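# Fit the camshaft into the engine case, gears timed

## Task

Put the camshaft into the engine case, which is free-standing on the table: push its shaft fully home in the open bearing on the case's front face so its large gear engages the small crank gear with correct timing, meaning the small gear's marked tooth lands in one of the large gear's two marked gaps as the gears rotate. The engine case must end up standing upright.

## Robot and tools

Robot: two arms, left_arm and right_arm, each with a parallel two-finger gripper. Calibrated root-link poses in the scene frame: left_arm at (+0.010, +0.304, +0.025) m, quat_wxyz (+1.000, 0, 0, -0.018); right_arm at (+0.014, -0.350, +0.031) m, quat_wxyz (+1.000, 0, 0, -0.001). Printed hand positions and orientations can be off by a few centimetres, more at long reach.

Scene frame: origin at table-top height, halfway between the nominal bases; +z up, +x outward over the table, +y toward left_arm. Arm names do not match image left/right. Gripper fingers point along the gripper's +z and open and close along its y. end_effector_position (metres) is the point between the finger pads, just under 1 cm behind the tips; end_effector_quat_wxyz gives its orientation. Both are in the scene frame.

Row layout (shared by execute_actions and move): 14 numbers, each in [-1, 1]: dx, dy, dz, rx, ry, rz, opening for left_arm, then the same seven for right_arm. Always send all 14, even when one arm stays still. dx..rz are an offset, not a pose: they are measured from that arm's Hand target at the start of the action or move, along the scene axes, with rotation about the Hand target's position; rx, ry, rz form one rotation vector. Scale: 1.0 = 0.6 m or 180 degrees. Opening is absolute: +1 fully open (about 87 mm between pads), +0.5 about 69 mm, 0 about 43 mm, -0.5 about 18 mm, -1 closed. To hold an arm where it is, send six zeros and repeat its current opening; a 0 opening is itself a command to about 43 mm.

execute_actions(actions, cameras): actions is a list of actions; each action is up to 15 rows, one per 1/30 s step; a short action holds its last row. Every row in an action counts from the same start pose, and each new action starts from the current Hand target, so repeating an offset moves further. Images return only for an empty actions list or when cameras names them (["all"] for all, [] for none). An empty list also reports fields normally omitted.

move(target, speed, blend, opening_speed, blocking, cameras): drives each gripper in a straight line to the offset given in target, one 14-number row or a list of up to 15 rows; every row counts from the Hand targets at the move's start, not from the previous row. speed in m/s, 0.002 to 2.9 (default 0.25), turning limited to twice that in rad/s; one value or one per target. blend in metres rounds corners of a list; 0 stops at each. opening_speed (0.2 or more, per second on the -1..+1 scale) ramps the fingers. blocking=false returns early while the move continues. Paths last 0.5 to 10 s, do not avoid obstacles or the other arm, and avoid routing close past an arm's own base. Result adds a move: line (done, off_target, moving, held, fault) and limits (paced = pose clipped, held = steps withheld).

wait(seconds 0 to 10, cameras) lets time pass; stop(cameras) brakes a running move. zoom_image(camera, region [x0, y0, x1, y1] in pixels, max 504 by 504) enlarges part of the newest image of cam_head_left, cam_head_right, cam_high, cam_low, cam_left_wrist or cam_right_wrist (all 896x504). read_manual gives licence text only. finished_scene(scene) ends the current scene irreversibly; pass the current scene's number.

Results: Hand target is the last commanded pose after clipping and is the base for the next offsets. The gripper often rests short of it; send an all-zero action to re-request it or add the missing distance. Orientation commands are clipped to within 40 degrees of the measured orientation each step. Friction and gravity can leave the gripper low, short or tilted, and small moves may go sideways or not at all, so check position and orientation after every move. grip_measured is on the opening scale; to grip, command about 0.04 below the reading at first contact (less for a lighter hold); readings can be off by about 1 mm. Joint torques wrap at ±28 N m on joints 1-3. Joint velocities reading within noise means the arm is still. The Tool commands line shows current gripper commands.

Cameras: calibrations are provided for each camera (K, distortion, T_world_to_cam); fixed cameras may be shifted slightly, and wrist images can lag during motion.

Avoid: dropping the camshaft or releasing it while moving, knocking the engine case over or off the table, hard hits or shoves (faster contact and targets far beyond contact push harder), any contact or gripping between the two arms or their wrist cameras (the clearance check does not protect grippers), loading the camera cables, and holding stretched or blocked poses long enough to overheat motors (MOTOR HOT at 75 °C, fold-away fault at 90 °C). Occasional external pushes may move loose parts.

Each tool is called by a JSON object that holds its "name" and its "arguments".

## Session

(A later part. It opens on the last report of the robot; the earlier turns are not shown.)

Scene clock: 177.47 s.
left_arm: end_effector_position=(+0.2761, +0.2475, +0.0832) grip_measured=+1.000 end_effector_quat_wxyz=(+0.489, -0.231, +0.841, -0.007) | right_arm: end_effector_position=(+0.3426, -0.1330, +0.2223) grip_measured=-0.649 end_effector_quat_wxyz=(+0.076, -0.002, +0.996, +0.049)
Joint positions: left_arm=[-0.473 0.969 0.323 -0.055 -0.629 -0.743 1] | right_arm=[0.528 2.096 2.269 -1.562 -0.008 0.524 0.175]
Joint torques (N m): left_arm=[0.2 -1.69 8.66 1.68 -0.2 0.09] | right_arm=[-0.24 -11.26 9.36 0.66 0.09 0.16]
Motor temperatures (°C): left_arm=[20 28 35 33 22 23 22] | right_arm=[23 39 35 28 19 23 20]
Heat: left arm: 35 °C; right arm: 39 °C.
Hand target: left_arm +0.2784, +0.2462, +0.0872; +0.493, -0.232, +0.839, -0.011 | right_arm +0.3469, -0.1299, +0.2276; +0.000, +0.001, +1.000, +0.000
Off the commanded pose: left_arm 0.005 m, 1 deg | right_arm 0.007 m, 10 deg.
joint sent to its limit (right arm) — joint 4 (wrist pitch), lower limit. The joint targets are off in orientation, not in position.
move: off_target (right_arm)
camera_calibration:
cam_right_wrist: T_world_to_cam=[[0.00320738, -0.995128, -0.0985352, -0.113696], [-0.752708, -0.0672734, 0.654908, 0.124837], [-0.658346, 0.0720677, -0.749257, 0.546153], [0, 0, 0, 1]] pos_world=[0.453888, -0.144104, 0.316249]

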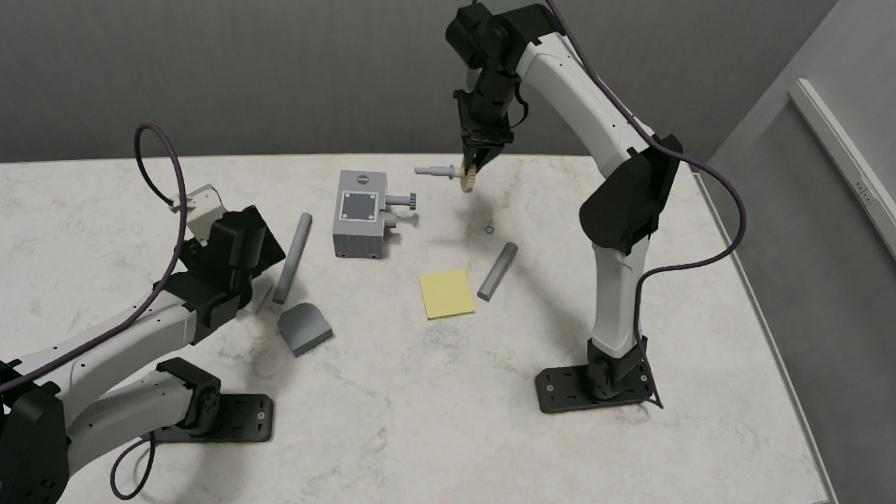

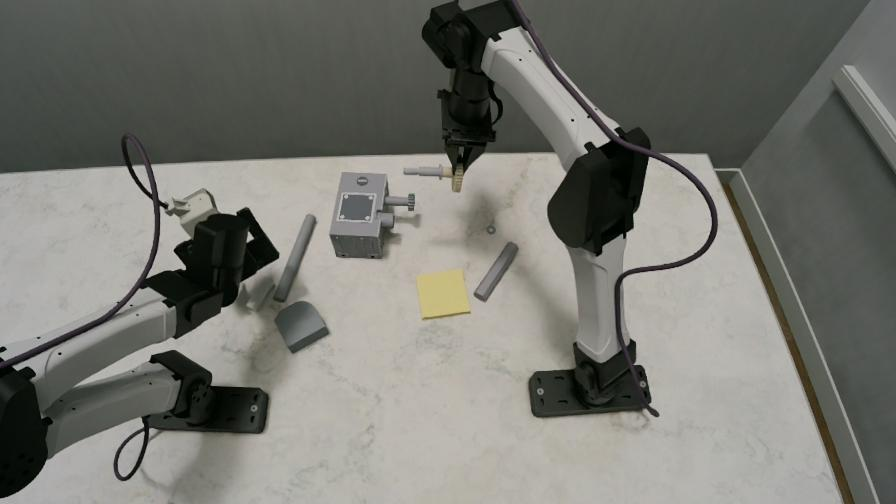

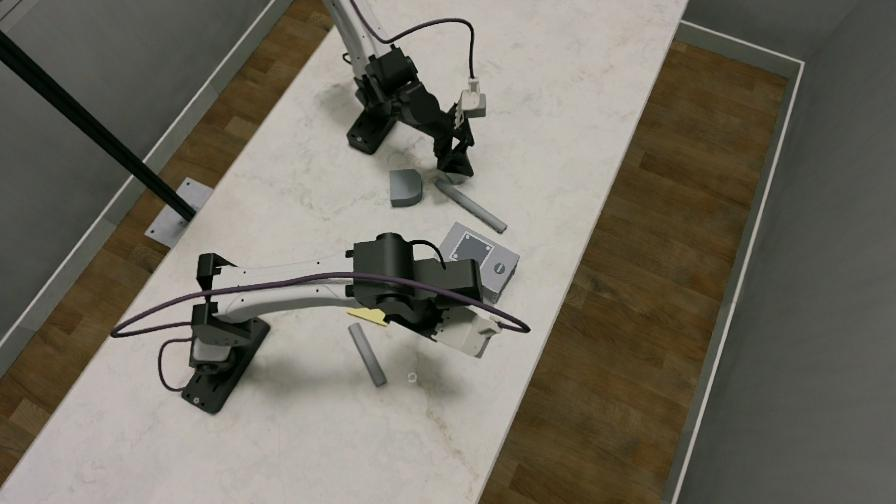

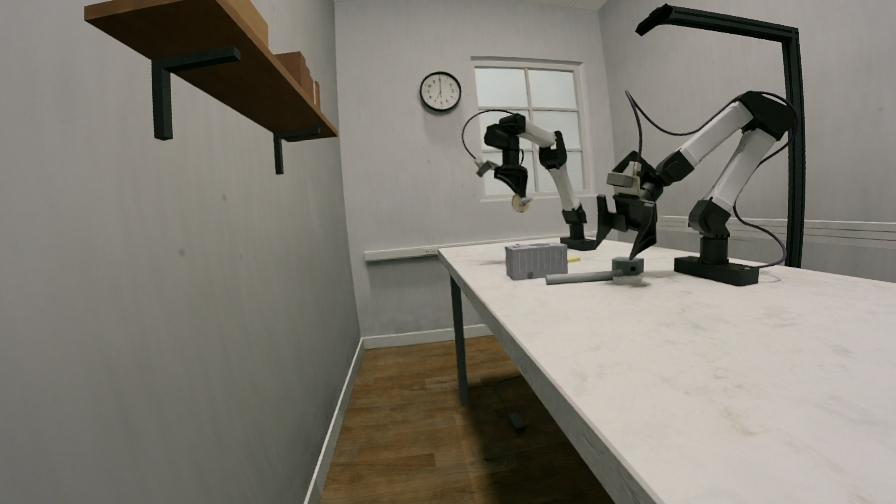

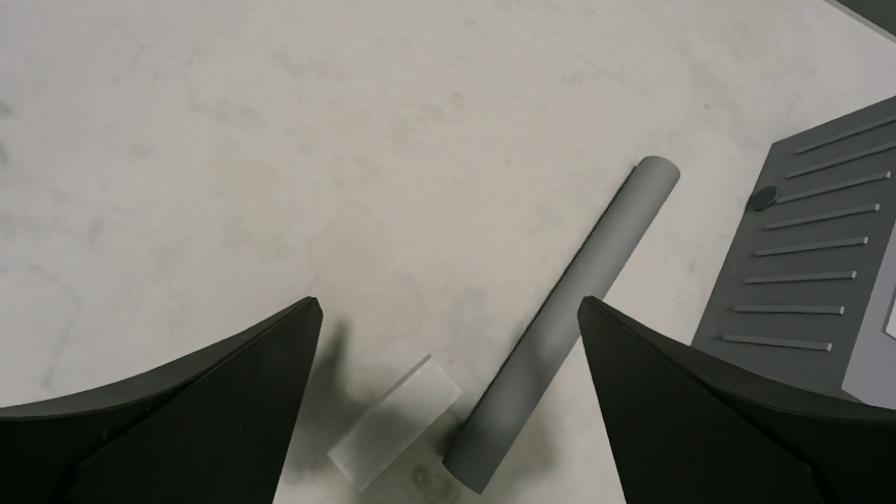

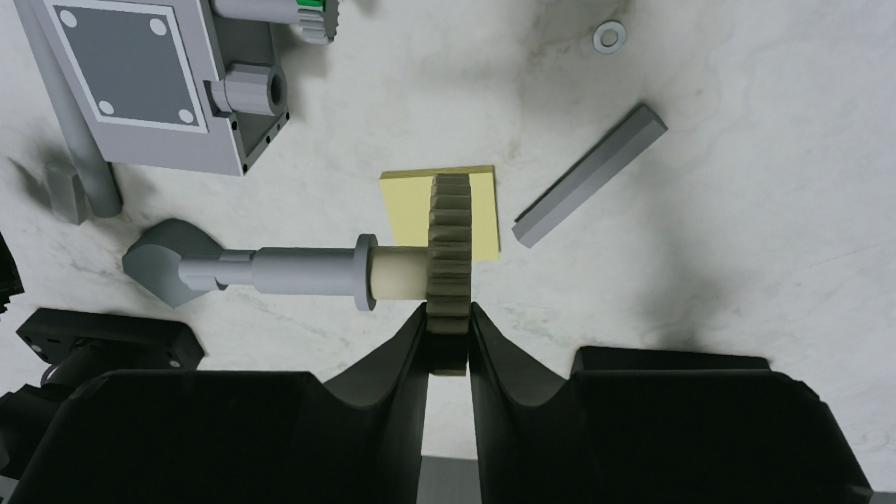

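{"name": "move", "arguments": {"target": [0,0,0,0,0,0,1,0.005,0.013,-0.204,0,0,0,-0.9], "speed": 0.2, "cameras": ["cam_head_left","cam_head_right","cam_right_wrist","cam_low"]}}

{"name": "zoom_image", "arguments": {"camera": "cam_head_left", "region": [330, 150, 500, 260]}}

{"name": "zoom_image", "arguments": {"camera": "cam_head_right", "region": [330, 150, 500, 260]}}

{"name": "zoom_image", "arguments": {"camera": "cam_right_wrist", "region": [100, 0, 500, 380]}}

Scene clock: 196.23 s.
left_arm: end_effector_position=(+0.2761, +0.2475, +0.0832) grip_measured=+1.000 end_effector_quat_wxyz=(+0.489, -0.231, +0.841, -0.007) | right_arm: end_effector_position=(+0.3478, -0.1257, +0.1050) grip_measured=-0.649 end_effector_quat_wxyz=(-0.007, -0.003, +1.000, -0.003)
Joint positions: left_arm=[-0.473 0.969 0.323 -0.055 -0.629 -0.743 1] | right_arm=[0.539 2.264 2.05 -1.371 -0.002 0.533 0.175]
Joint torques (N m): left_arm=[0.21 -1.66 8.65 1.67 -0.19 0.07] | right_arm=[0.21 -13.79 6.67 0.5 0.12 0.12]
Heat: left arm: 36 °C; right arm: 38 °C.
Hand target: left_arm +0.2784, +0.2462, +0.0872; +0.493, -0.232, +0.839, -0.011 | right_arm +0.3499, -0.1221, +0.1052; +0.000, +0.001, +1.000, +0.000
Off the commanded pose: left_arm 0.005 m, 1 deg | right_arm 0.004 m, 1 deg.
move: done
camera_calibration:
cam_right_wrist: T_world_to_cam=[[-0.00238695, -0.999977, 0.00635314, -0.127643], [-0.633783, 0.00642701, 0.773484, 0.161569], [-0.773507, -0.00218025, -0.633784, 0.479755], [0, 0, 0, 1]] pos_world=[0.473189, -0.127633, 0.1799]
Images, in order (width x height): cam_head_left 896x504, cam_head_right 896x504, cam_low 896x504, cam_right_wrist 896x504.

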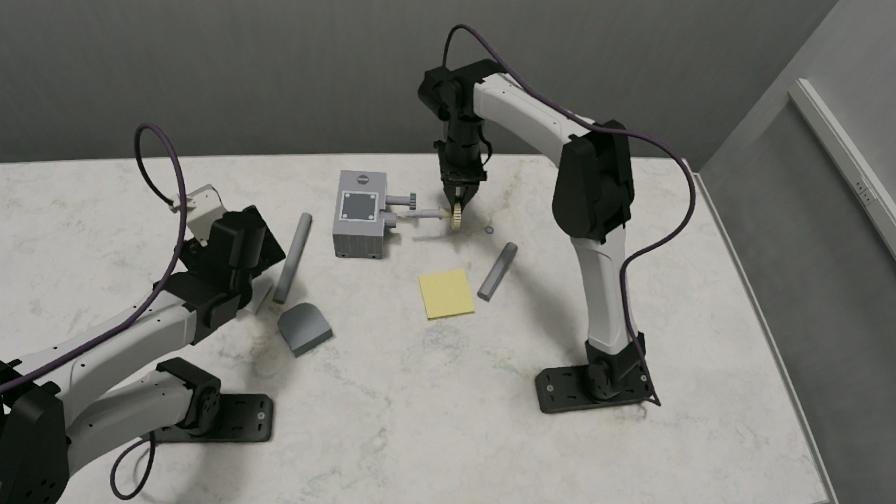

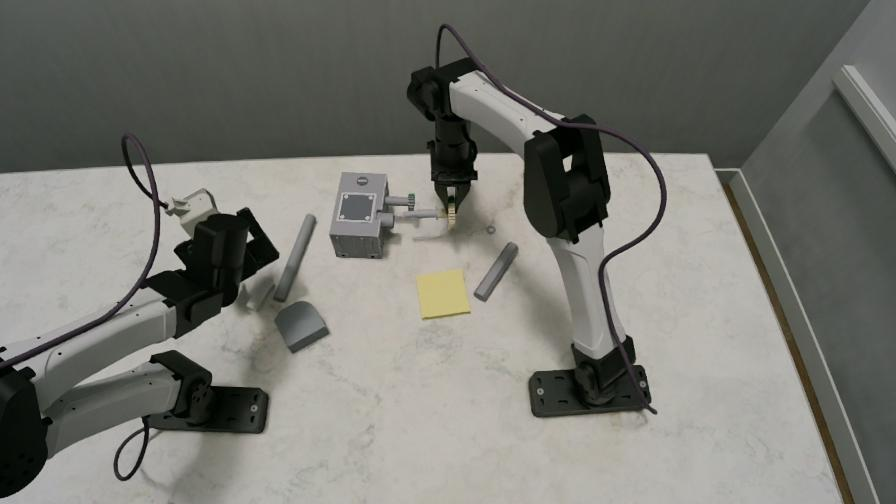

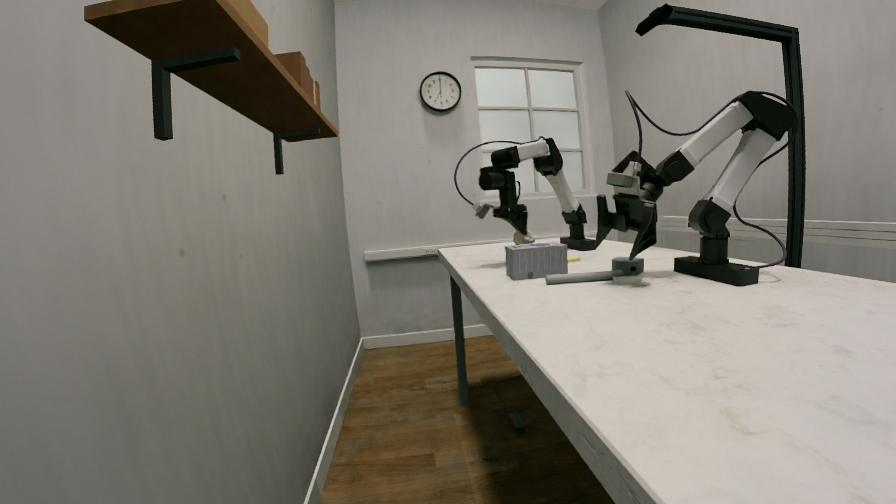

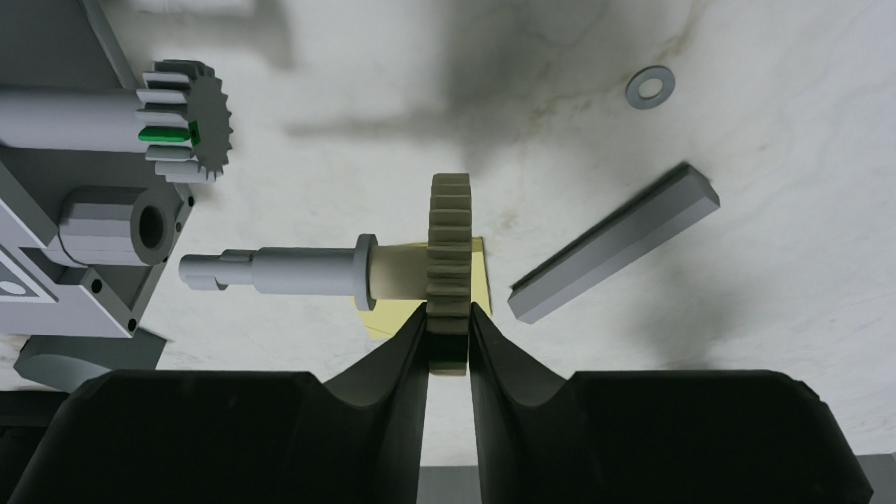

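Scaled by 2.965.

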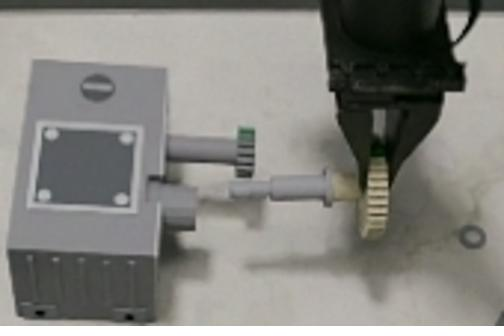

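Scaled by 2.965.

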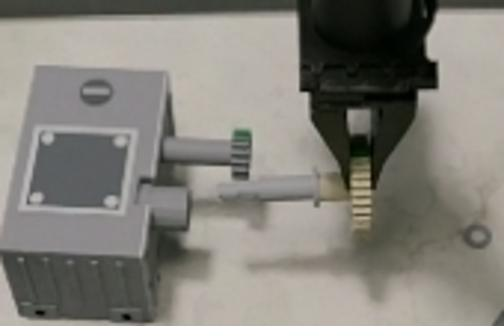

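Scaled by 1.260.

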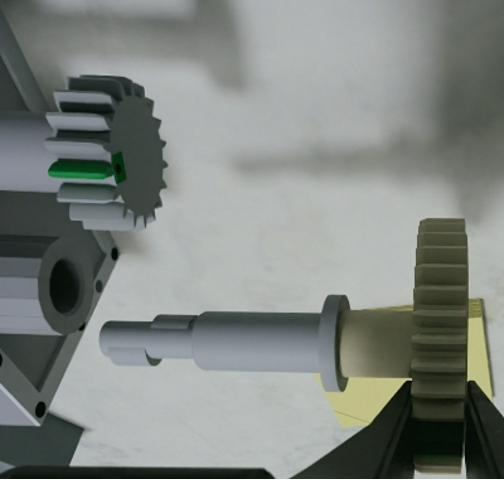

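{"name": "move", "arguments": {"target": [0,0,0,0,0,0,1,-0.0095,0,-0.034,0,0,-0.022,-0.9], "speed": 0.1, "cameras": ["cam_head_left","cam_head_right","cam_right_wrist"]}}

{"name": "zoom_image", "arguments": {"camera": "cam_head_left", "region": [370, 180, 470, 240]}}

{"name": "zoom_image", "arguments": {"camera": "cam_head_right", "region": [370, 180, 470, 240]}}

Scene clock: 219.40 s.
left_arm: end_effector_position=(+0.2761, +0.2475, +0.0832) grip_measured=+1.000 end_effector_quat_wxyz=(+0.489, -0.231, +0.841, -0.007) | right_arm: end_effector_position=(+0.3426, -0.1259, +0.0755) grip_measured=-0.649 end_effector_quat_wxyz=(-0.015, +0.032, +0.999, -0.009)
Joint positions: left_arm=[-0.473 0.969 0.323 -0.055 -0.629 -0.743 1] | right_arm=[0.539 2.264 1.929 -1.271 -0.002 0.603 0.175]
Joint torques (N m): left_arm=[0.16 -1.68 8.69 1.68 -0.2 0.08] | right_arm=[0.28 -16.58 5.83 0.43 0.11 0.13]
Heat: left arm: 36 °C; right arm: 41 °C.
Hand target: left_arm +0.2784, +0.2462, +0.0872; +0.493, -0.232, +0.839, -0.011 | right_arm +0.3442, -0.1221, +0.0848; +0.000, +0.035, +0.999, +0.000
Off the commanded pose: left_arm 0.005 m, 1 deg | right_arm 0.010 m, 2 deg.
move: done
camera_calibration:
cam_right_wrist: T_world_to_cam=[[-0.0719799, -0.997224, 0.0190523, -0.104536], [-0.618329, 0.0596032, 0.783656, 0.181727], [-0.782616, 0.0446269, -0.620903, 0.465053], [0, 0, 0, 1]] pos_world=[0.468801, -0.135832, 0.148333]
Images, in order (width x height): cam_head_left 896x504, cam_head_right 896x504, cam_right_wrist 896x504.

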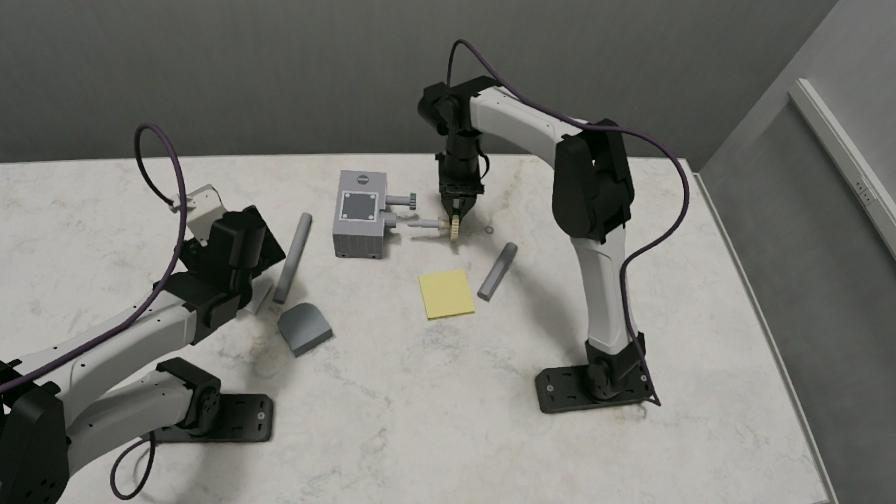

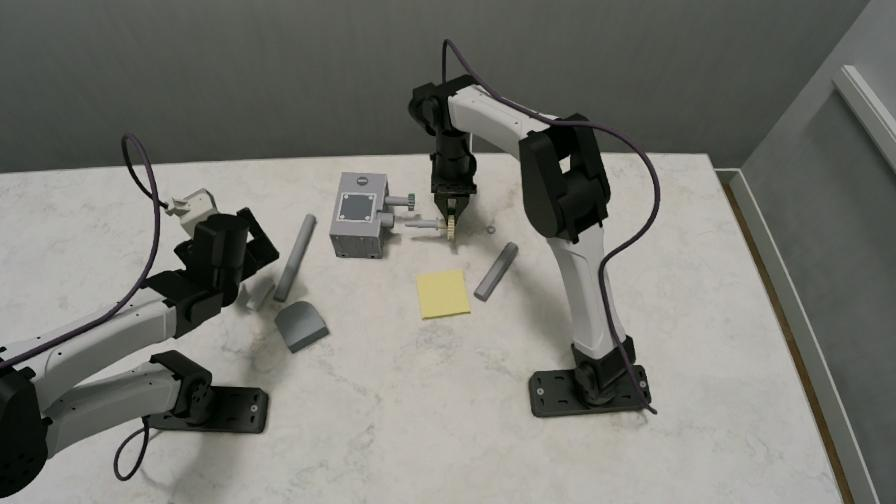

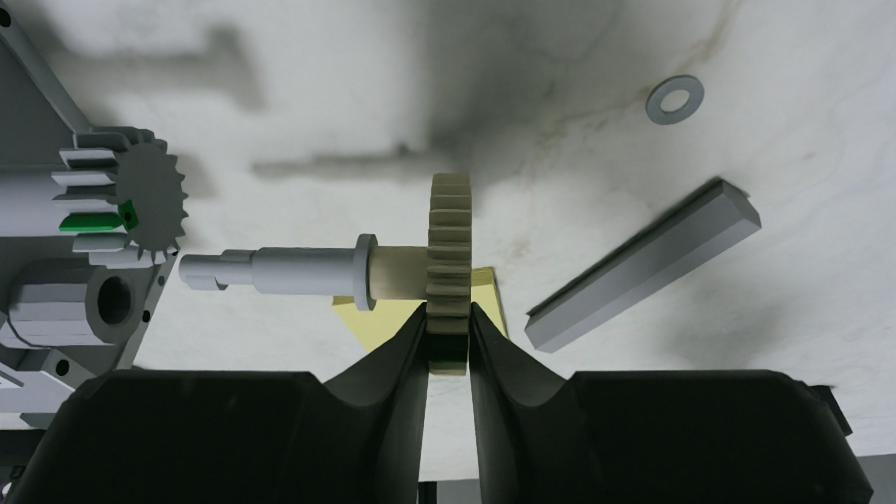

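Scaled by 5.040.

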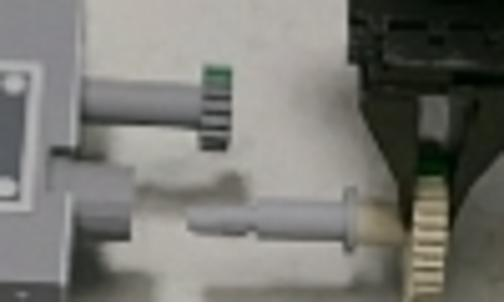

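Scaled by 5.040.

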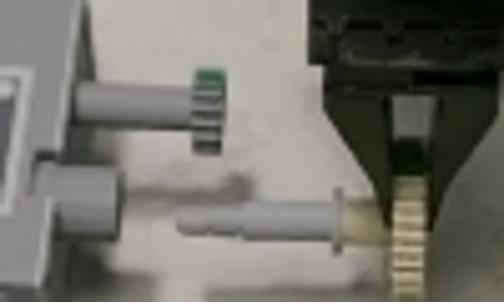

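{"name": "zoom_image", "arguments": {"camera": "cam_right_wrist", "region": [0, 120, 200, 320]}}

{"name": "zoom_image", "arguments": {"camera": "cam_right_wrist", "region": [170, 180, 480, 370]}}

Scaled by 2.520.

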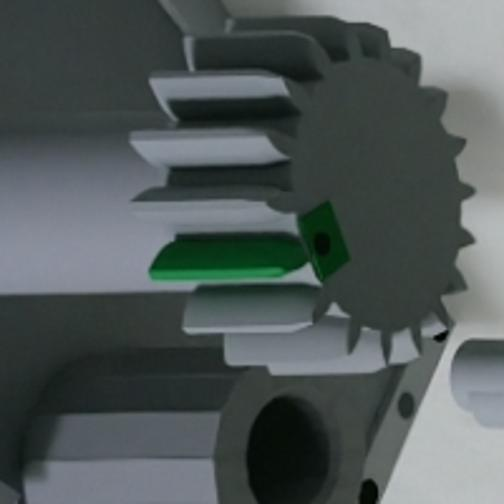

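Scaled by 1.626.

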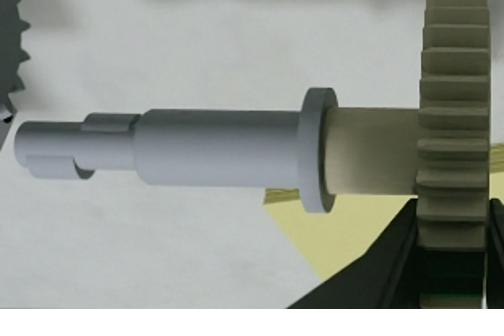

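{"name": "move", "arguments": {"target": [0,0,0,0,0,0,1,-0.009,0,0.015,0.008,0,-0.0145,-0.9], "speed": 0.1, "cameras": ["cam_head_left","cam_head_right","cam_right_wrist"]}}

{"name": "zoom_image", "arguments": {"camera": "cam_head_left", "region": [370, 180, 470, 240]}}

{"name": "zoom_image", "arguments": {"camera": "cam_head_right", "region": [370, 180, 470, 240]}}

{"name": "zoom_image", "arguments": {"camera": "cam_right_wrist", "region": [0, 120, 300, 320]}}

Scene clock: 243.37 s.
left_arm: end_effector_position=(+0.2761, +0.2475, +0.0832) grip_measured=+1.000 end_effector_quat_wxyz=(+0.489, -0.231, +0.841, -0.007) | right_arm: end_effector_position=(+0.3345, -0.1282, +0.0669) grip_measured=-0.649 end_effector_quat_wxyz=(-0.030, +0.052, +0.998, -0.016)
Joint positions: left_arm=[-0.473 0.969 0.323 -0.055 -0.629 -0.743 1] | right_arm=[0.539 2.264 1.889 -1.263 -0.007 0.641 0.175]
Joint torques (N m): left_arm=[0.24 -1.72 8.64 1.66 -0.2 0.09] | right_arm=[-0.09 -20.97 5.68 0.37 -0.02 0.11]
Motor temperatures (°C): left_arm=[20 27 36 34 22 23 22] | right_arm=[23 46 33 25 19 23 21]
Heat: left arm: 36 °C; right arm: 46 °C.
Hand target: left_arm +0.2784, +0.2462, +0.0872; +0.493, -0.232, +0.839, -0.011 | right_arm +0.3387, -0.1221, +0.0938; -0.001, +0.058, +0.998, +0.012
Off the commanded pose: left_arm 0.005 m, 1 deg | right_arm 0.028 m, 5 deg.
move: off_target (right_arm)
camera_calibration:
cam_right_wrist: T_world_to_cam=[[-0.110086, -0.993294, 0.0353382, -0.0950014], [-0.592058, 0.0940924, 0.800384, 0.178064], [-0.798341, 0.0671888, -0.598446, 0.460091], [0, 0, 0, 1]] pos_world=[0.462275, -0.142032, 0.136177]
Images, in order (width x height): cam_head_left 896x504, cam_head_right 896x504, cam_right_wrist 896x504.

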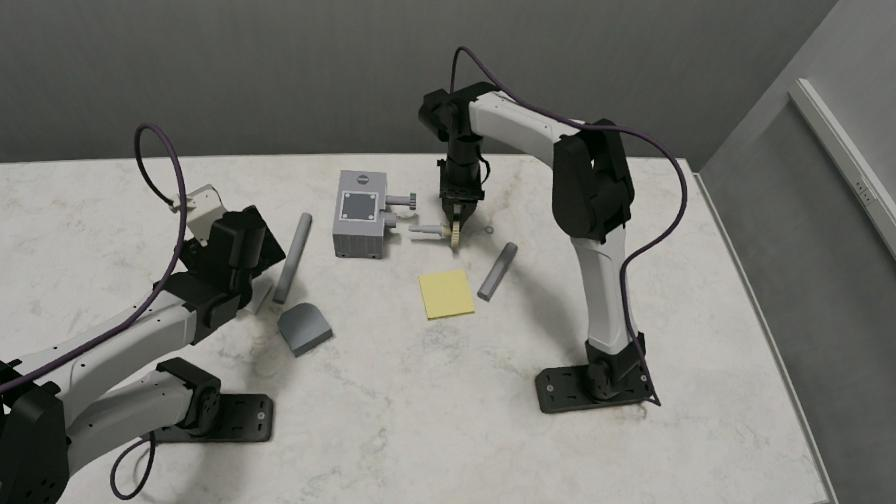

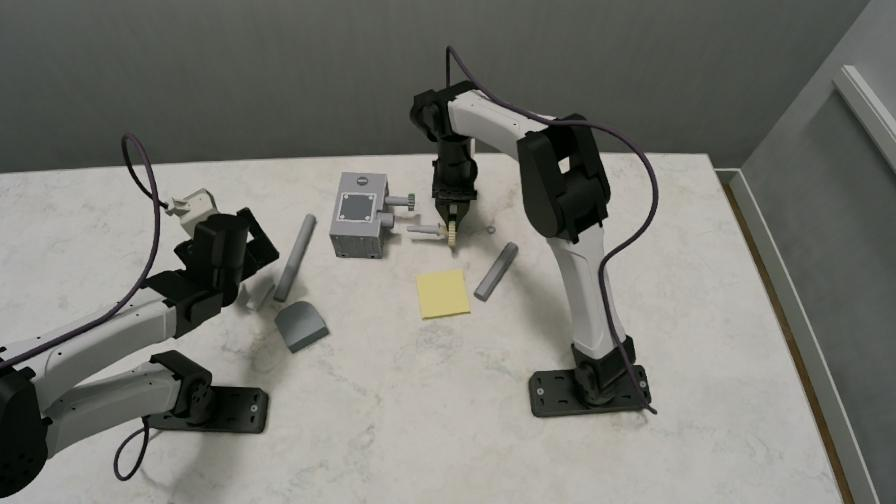

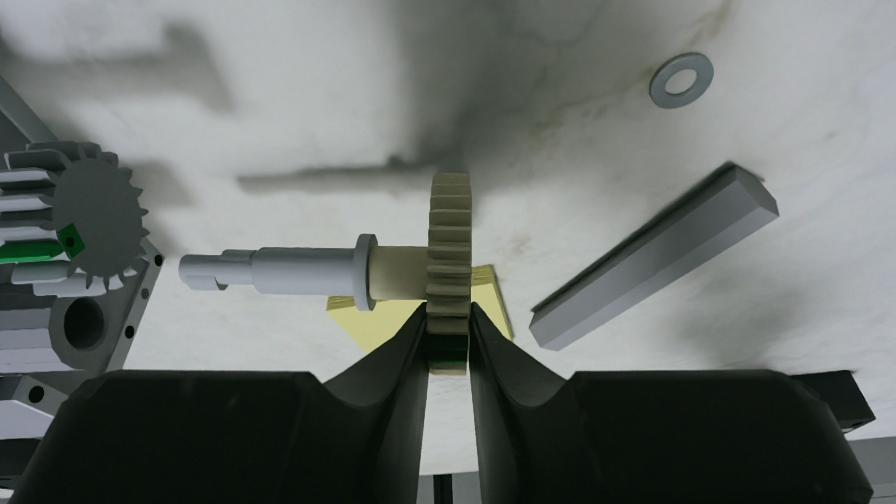

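Scaled by 5.040.

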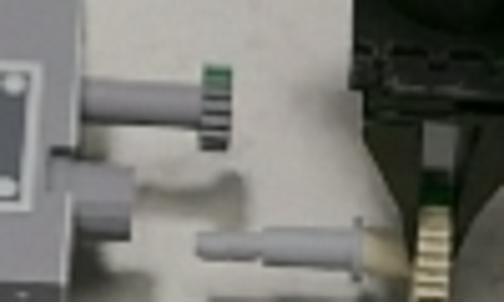

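Scaled by 5.040.

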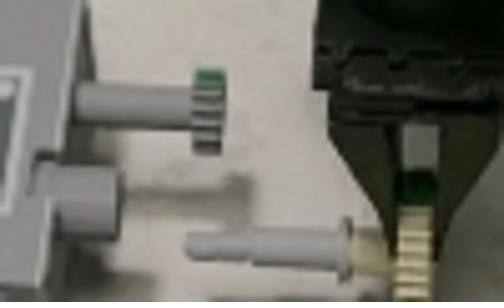

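Scaled by 1.680.

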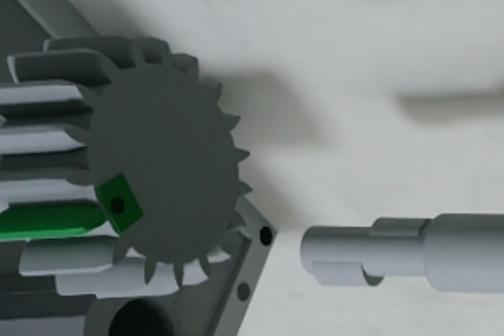

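{"name": "move", "arguments": {"target": [[0,0,0,0,0,0,1,0,-0.02,0.06,0,0,0,-0.9],[0,0,0,0,0,0,1,0,-0.01,0.005,0,0,0,-0.9]], "speed": 0.08, "cameras": []}}

Scene clock: 252.10 s.
left_arm: end_effector_position=(+0.2761, +0.2475, +0.0832) grip_measured=+1.000 end_effector_quat_wxyz=(+0.489, -0.231, +0.841, -0.007) | right_arm: end_effector_position=(+0.3376, -0.1337, +0.0820) grip_measured=-0.649 end_effector_quat_wxyz=(-0.018, +0.060, +0.998, -0.007)
Joint positions: left_arm=[-0.473 0.969 0.323 -0.055 -0.629 -0.743 1] | right_arm=[0.523 2.22 1.881 -1.269 -0.008 0.641 0.175]
Joint torques (N m): left_arm=[0.16 -1.72 8.69 1.66 -0.21 0.07] | right_arm=[0.23 -17.63 5.75 0.43 -0.03 0.02]
Heat: left arm: 36 °C; right arm: 49 °C.
Hand target: left_arm +0.2784, +0.2462, +0.0872; +0.493, -0.232, +0.839, -0.011 | right_arm +0.3387, -0.1281, +0.0968; -0.001, +0.058, +0.998, +0.012
Off the commanded pose: left_arm 0.005 m, 1 deg | right_arm 0.016 m, 3 deg.
move: off_target (right_arm)
No camera images: "cameras" was empty.

{"name": "move", "arguments": {"target": [[0,0,0,0,0,0,1,0,0,0.05,0.007,0,0,-0.9],[0,0,0,0,0,0,1,0,0.008,0.004,0.007,0,0,-0.9]], "speed": 0.08, "cameras": ["cam_head_left","cam_head_right","cam_right_wrist"]}}

{"name": "zoom_image", "arguments": {"camera": "cam_head_left", "region": [370, 180, 470, 240]}}

{"name": "zoom_image", "arguments": {"camera": "cam_head_right", "region": [370, 180, 470, 240]}}

{"name": "zoom_image", "arguments": {"camera": "cam_right_wrist", "region": [0, 120, 300, 380]}}

Scene clock: 262.33 s.
left_arm: end_effector_position=(+0.2761, +0.2475, +0.0832) grip_measured=+1.000 end_effector_quat_wxyz=(+0.489, -0.231, +0.841, -0.007) | right_arm: end_effector_position=(+0.3380, -0.1300, +0.0834) grip_measured=-0.649 end_effector_quat_wxyz=(-0.019, +0.060, +0.998, +0.003)
Joint positions: left_arm=[-0.473 0.969 0.323 -0.055 -0.629 -0.743 1] | right_arm=[0.523 2.22 1.886 -1.266 -0.025 0.641 0.175]
Joint torques (N m): left_arm=[0.17 -1.72 8.75 1.67 -0.19 0.06] | right_arm=[0.34 -17.81 5.81 0.45 -0.06 0.04]
Heat: left arm: 36 °C; right arm: 50 °C.
Hand target: left_arm +0.2784, +0.2462, +0.0872; +0.493, -0.232, +0.839, -0.011 | right_arm +0.3387, -0.1233, +0.0992; -0.002, +0.058, +0.998, +0.023
Off the commanded pose: left_arm 0.005 m, 1 deg | right_arm 0.017 m, 3 deg.
move: off_target (right_arm)
camera_calibration:
cam_right_wrist: T_world_to_cam=[[-0.127655, -0.991815, -0.00273714, -0.0876451], [-0.609924, 0.0763253, 0.788776, 0.171788], [-0.782111, 0.10236, -0.614675, 0.473296], [0, 0, 0, 1]] pos_world=[0.463759, -0.148486, 0.155181]
Images, in order (width x height): cam_head_left 896x504, cam_head_right 896x504, cam_right_wrist 896x504.

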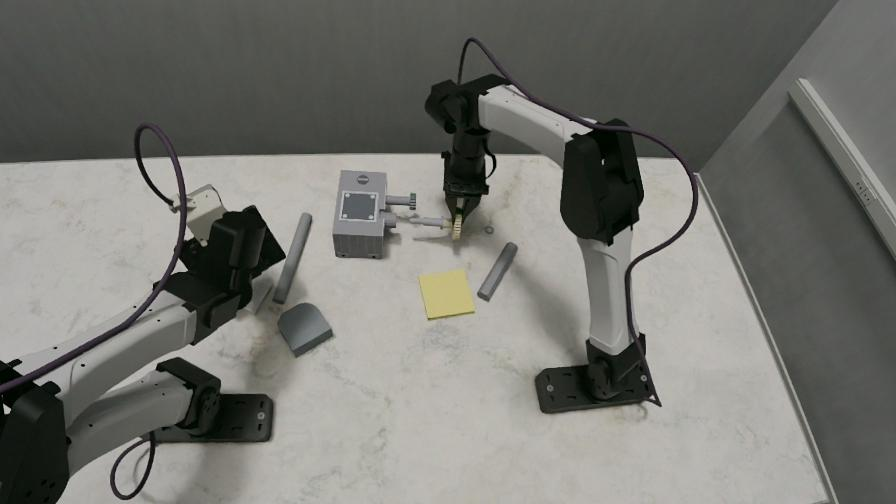

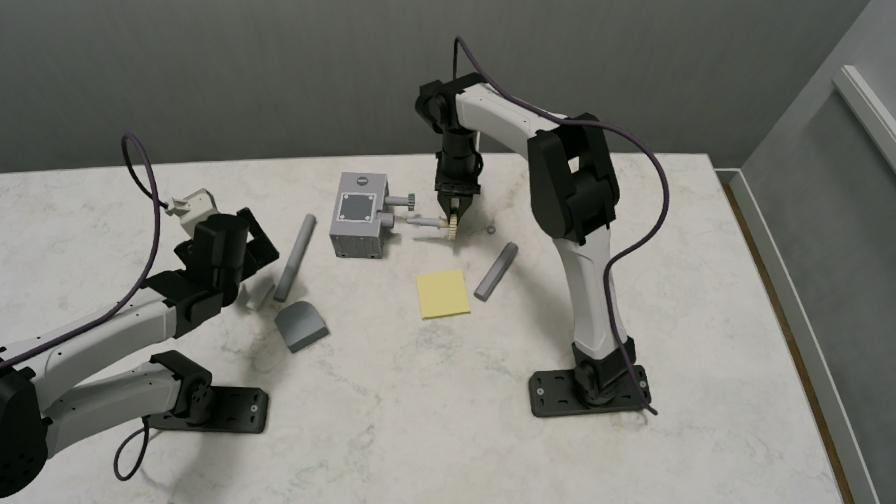

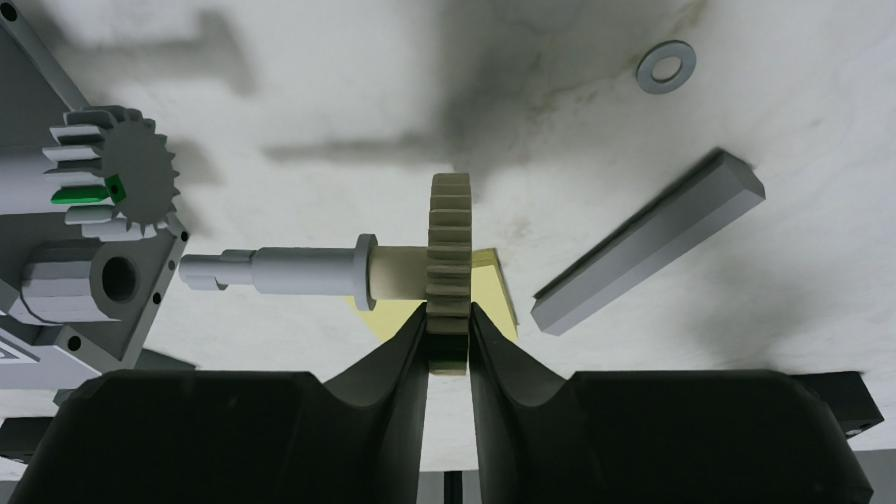

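Scaled by 5.040.

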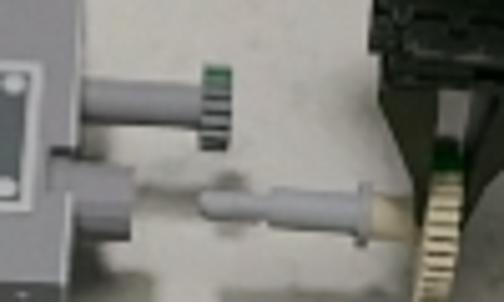

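Scaled by 5.040.

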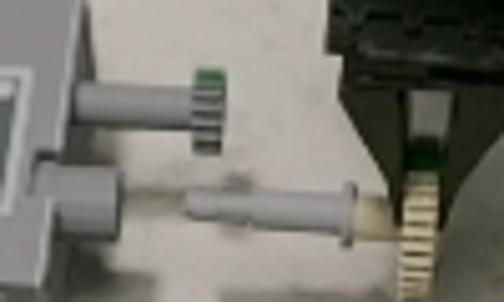

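Scaled by 1.680.

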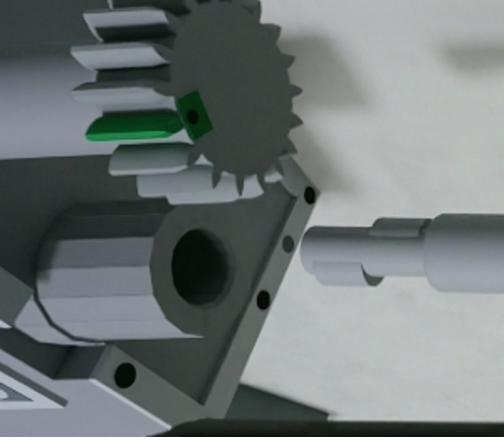

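{"name": "move", "arguments": {"target": [0,0,0,0,0,0,1,0.001,0.028,0.003,0.007,0,0,-0.9], "speed": 0.06, "cameras": ["cam_head_left","cam_head_right","cam_right_wrist"]}}

{"name": "zoom_image", "arguments": {"camera": "cam_head_left", "region": [370, 180, 470, 240]}}

{"name": "zoom_image", "arguments": {"camera": "cam_head_right", "region": [370, 180, 470, 240]}}

{"name": "zoom_image", "arguments": {"camera": "cam_right_wrist", "region": [0, 120, 300, 380]}}

Scene clock: 284.13 s.
left_arm: end_effector_position=(+0.2761, +0.2475, +0.0832) grip_measured=+1.000 end_effector_quat_wxyz=(+0.489, -0.231, +0.841, -0.007) | right_arm: end_effector_position=(+0.3326, -0.1165, +0.0860) grip_measured=-0.649 end_effector_quat_wxyz=(-0.020, +0.055, +0.998, +0.013)
Joint positions: left_arm=[-0.473 0.969 0.323 -0.055 -0.629 -0.743 1] | right_arm=[0.55 2.22 1.896 -1.265 -0.043 0.657 0.175]
Joint torques (N m): left_arm=[0.17 -1.68 8.65 1.67 -0.2 0.08] | right_arm=[0.16 -15.32 9.66 0.38 -0.05 0.12]
Motor temperatures (°C): left_arm=[20 27 36 34 22 23 22] | right_arm=[23 52 32 24 19 23 21]
Heat: left arm: 36 °C; right arm: 52 °C.
Hand target: left_arm +0.2784, +0.2462, +0.0872; +0.493, -0.232, +0.839, -0.011 | right_arm +0.3394, -0.1065, +0.1010; -0.002, +0.058, +0.998, +0.034
Off the commanded pose: left_arm 0.005 m, 1 deg | right_arm 0.019 m, 3 deg.
move: off_target (right_arm)
camera_calibration:
cam_right_wrist: T_world_to_cam=[[-0.117428, -0.992823, -0.0226615, -0.076772], [-0.609757, 0.0540714, 0.790742, 0.162662], [-0.783841, 0.106673, -0.61173, 0.470138], [0, 0, 0, 1]] pos_world=[0.458683, -0.135168, 0.157234]
Images, in order (width x height): cam_head_left 896x504, cam_head_right 896x504, cam_right_wrist 896x504.

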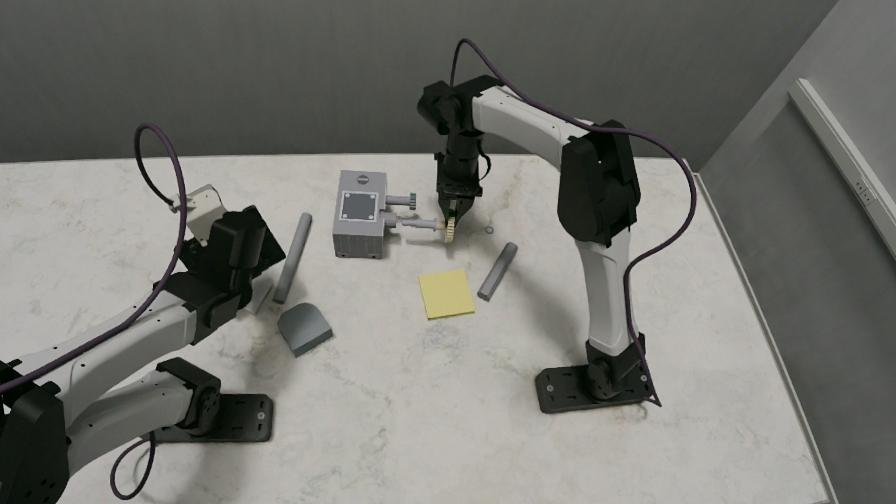

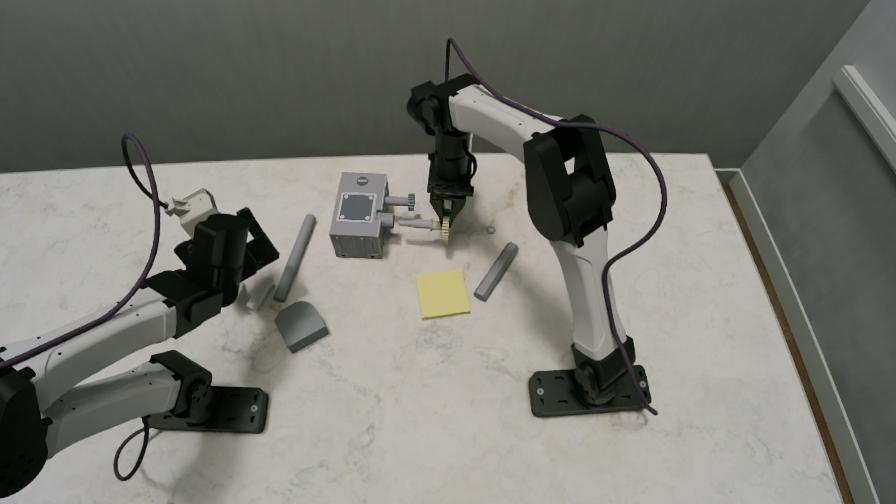

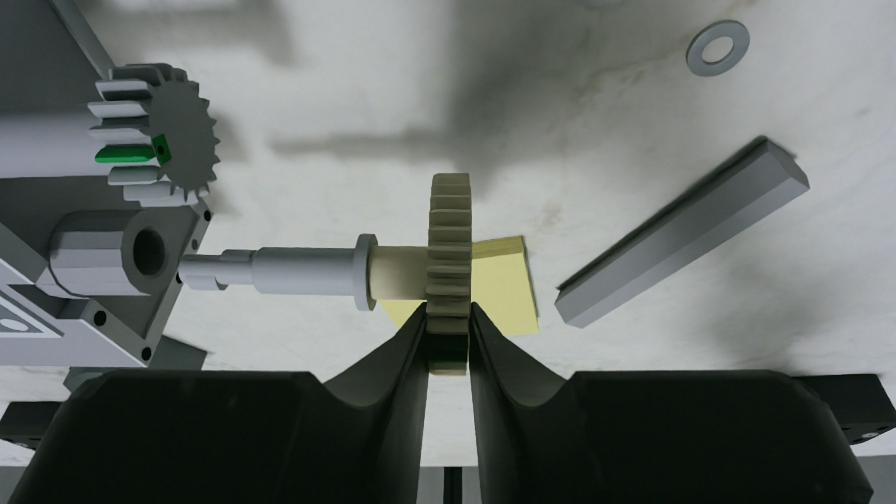

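Scaled by 5.040.

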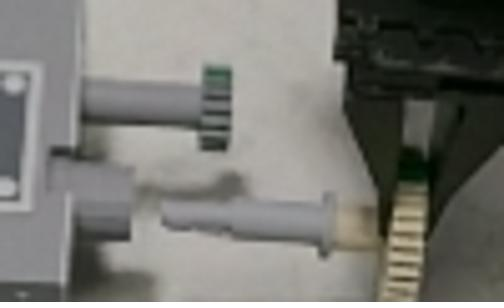

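Scaled by 5.040.

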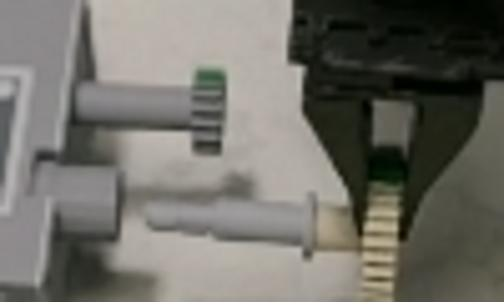

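Scaled by 1.680.

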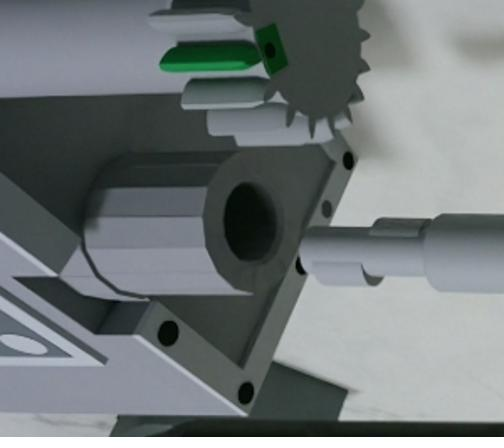

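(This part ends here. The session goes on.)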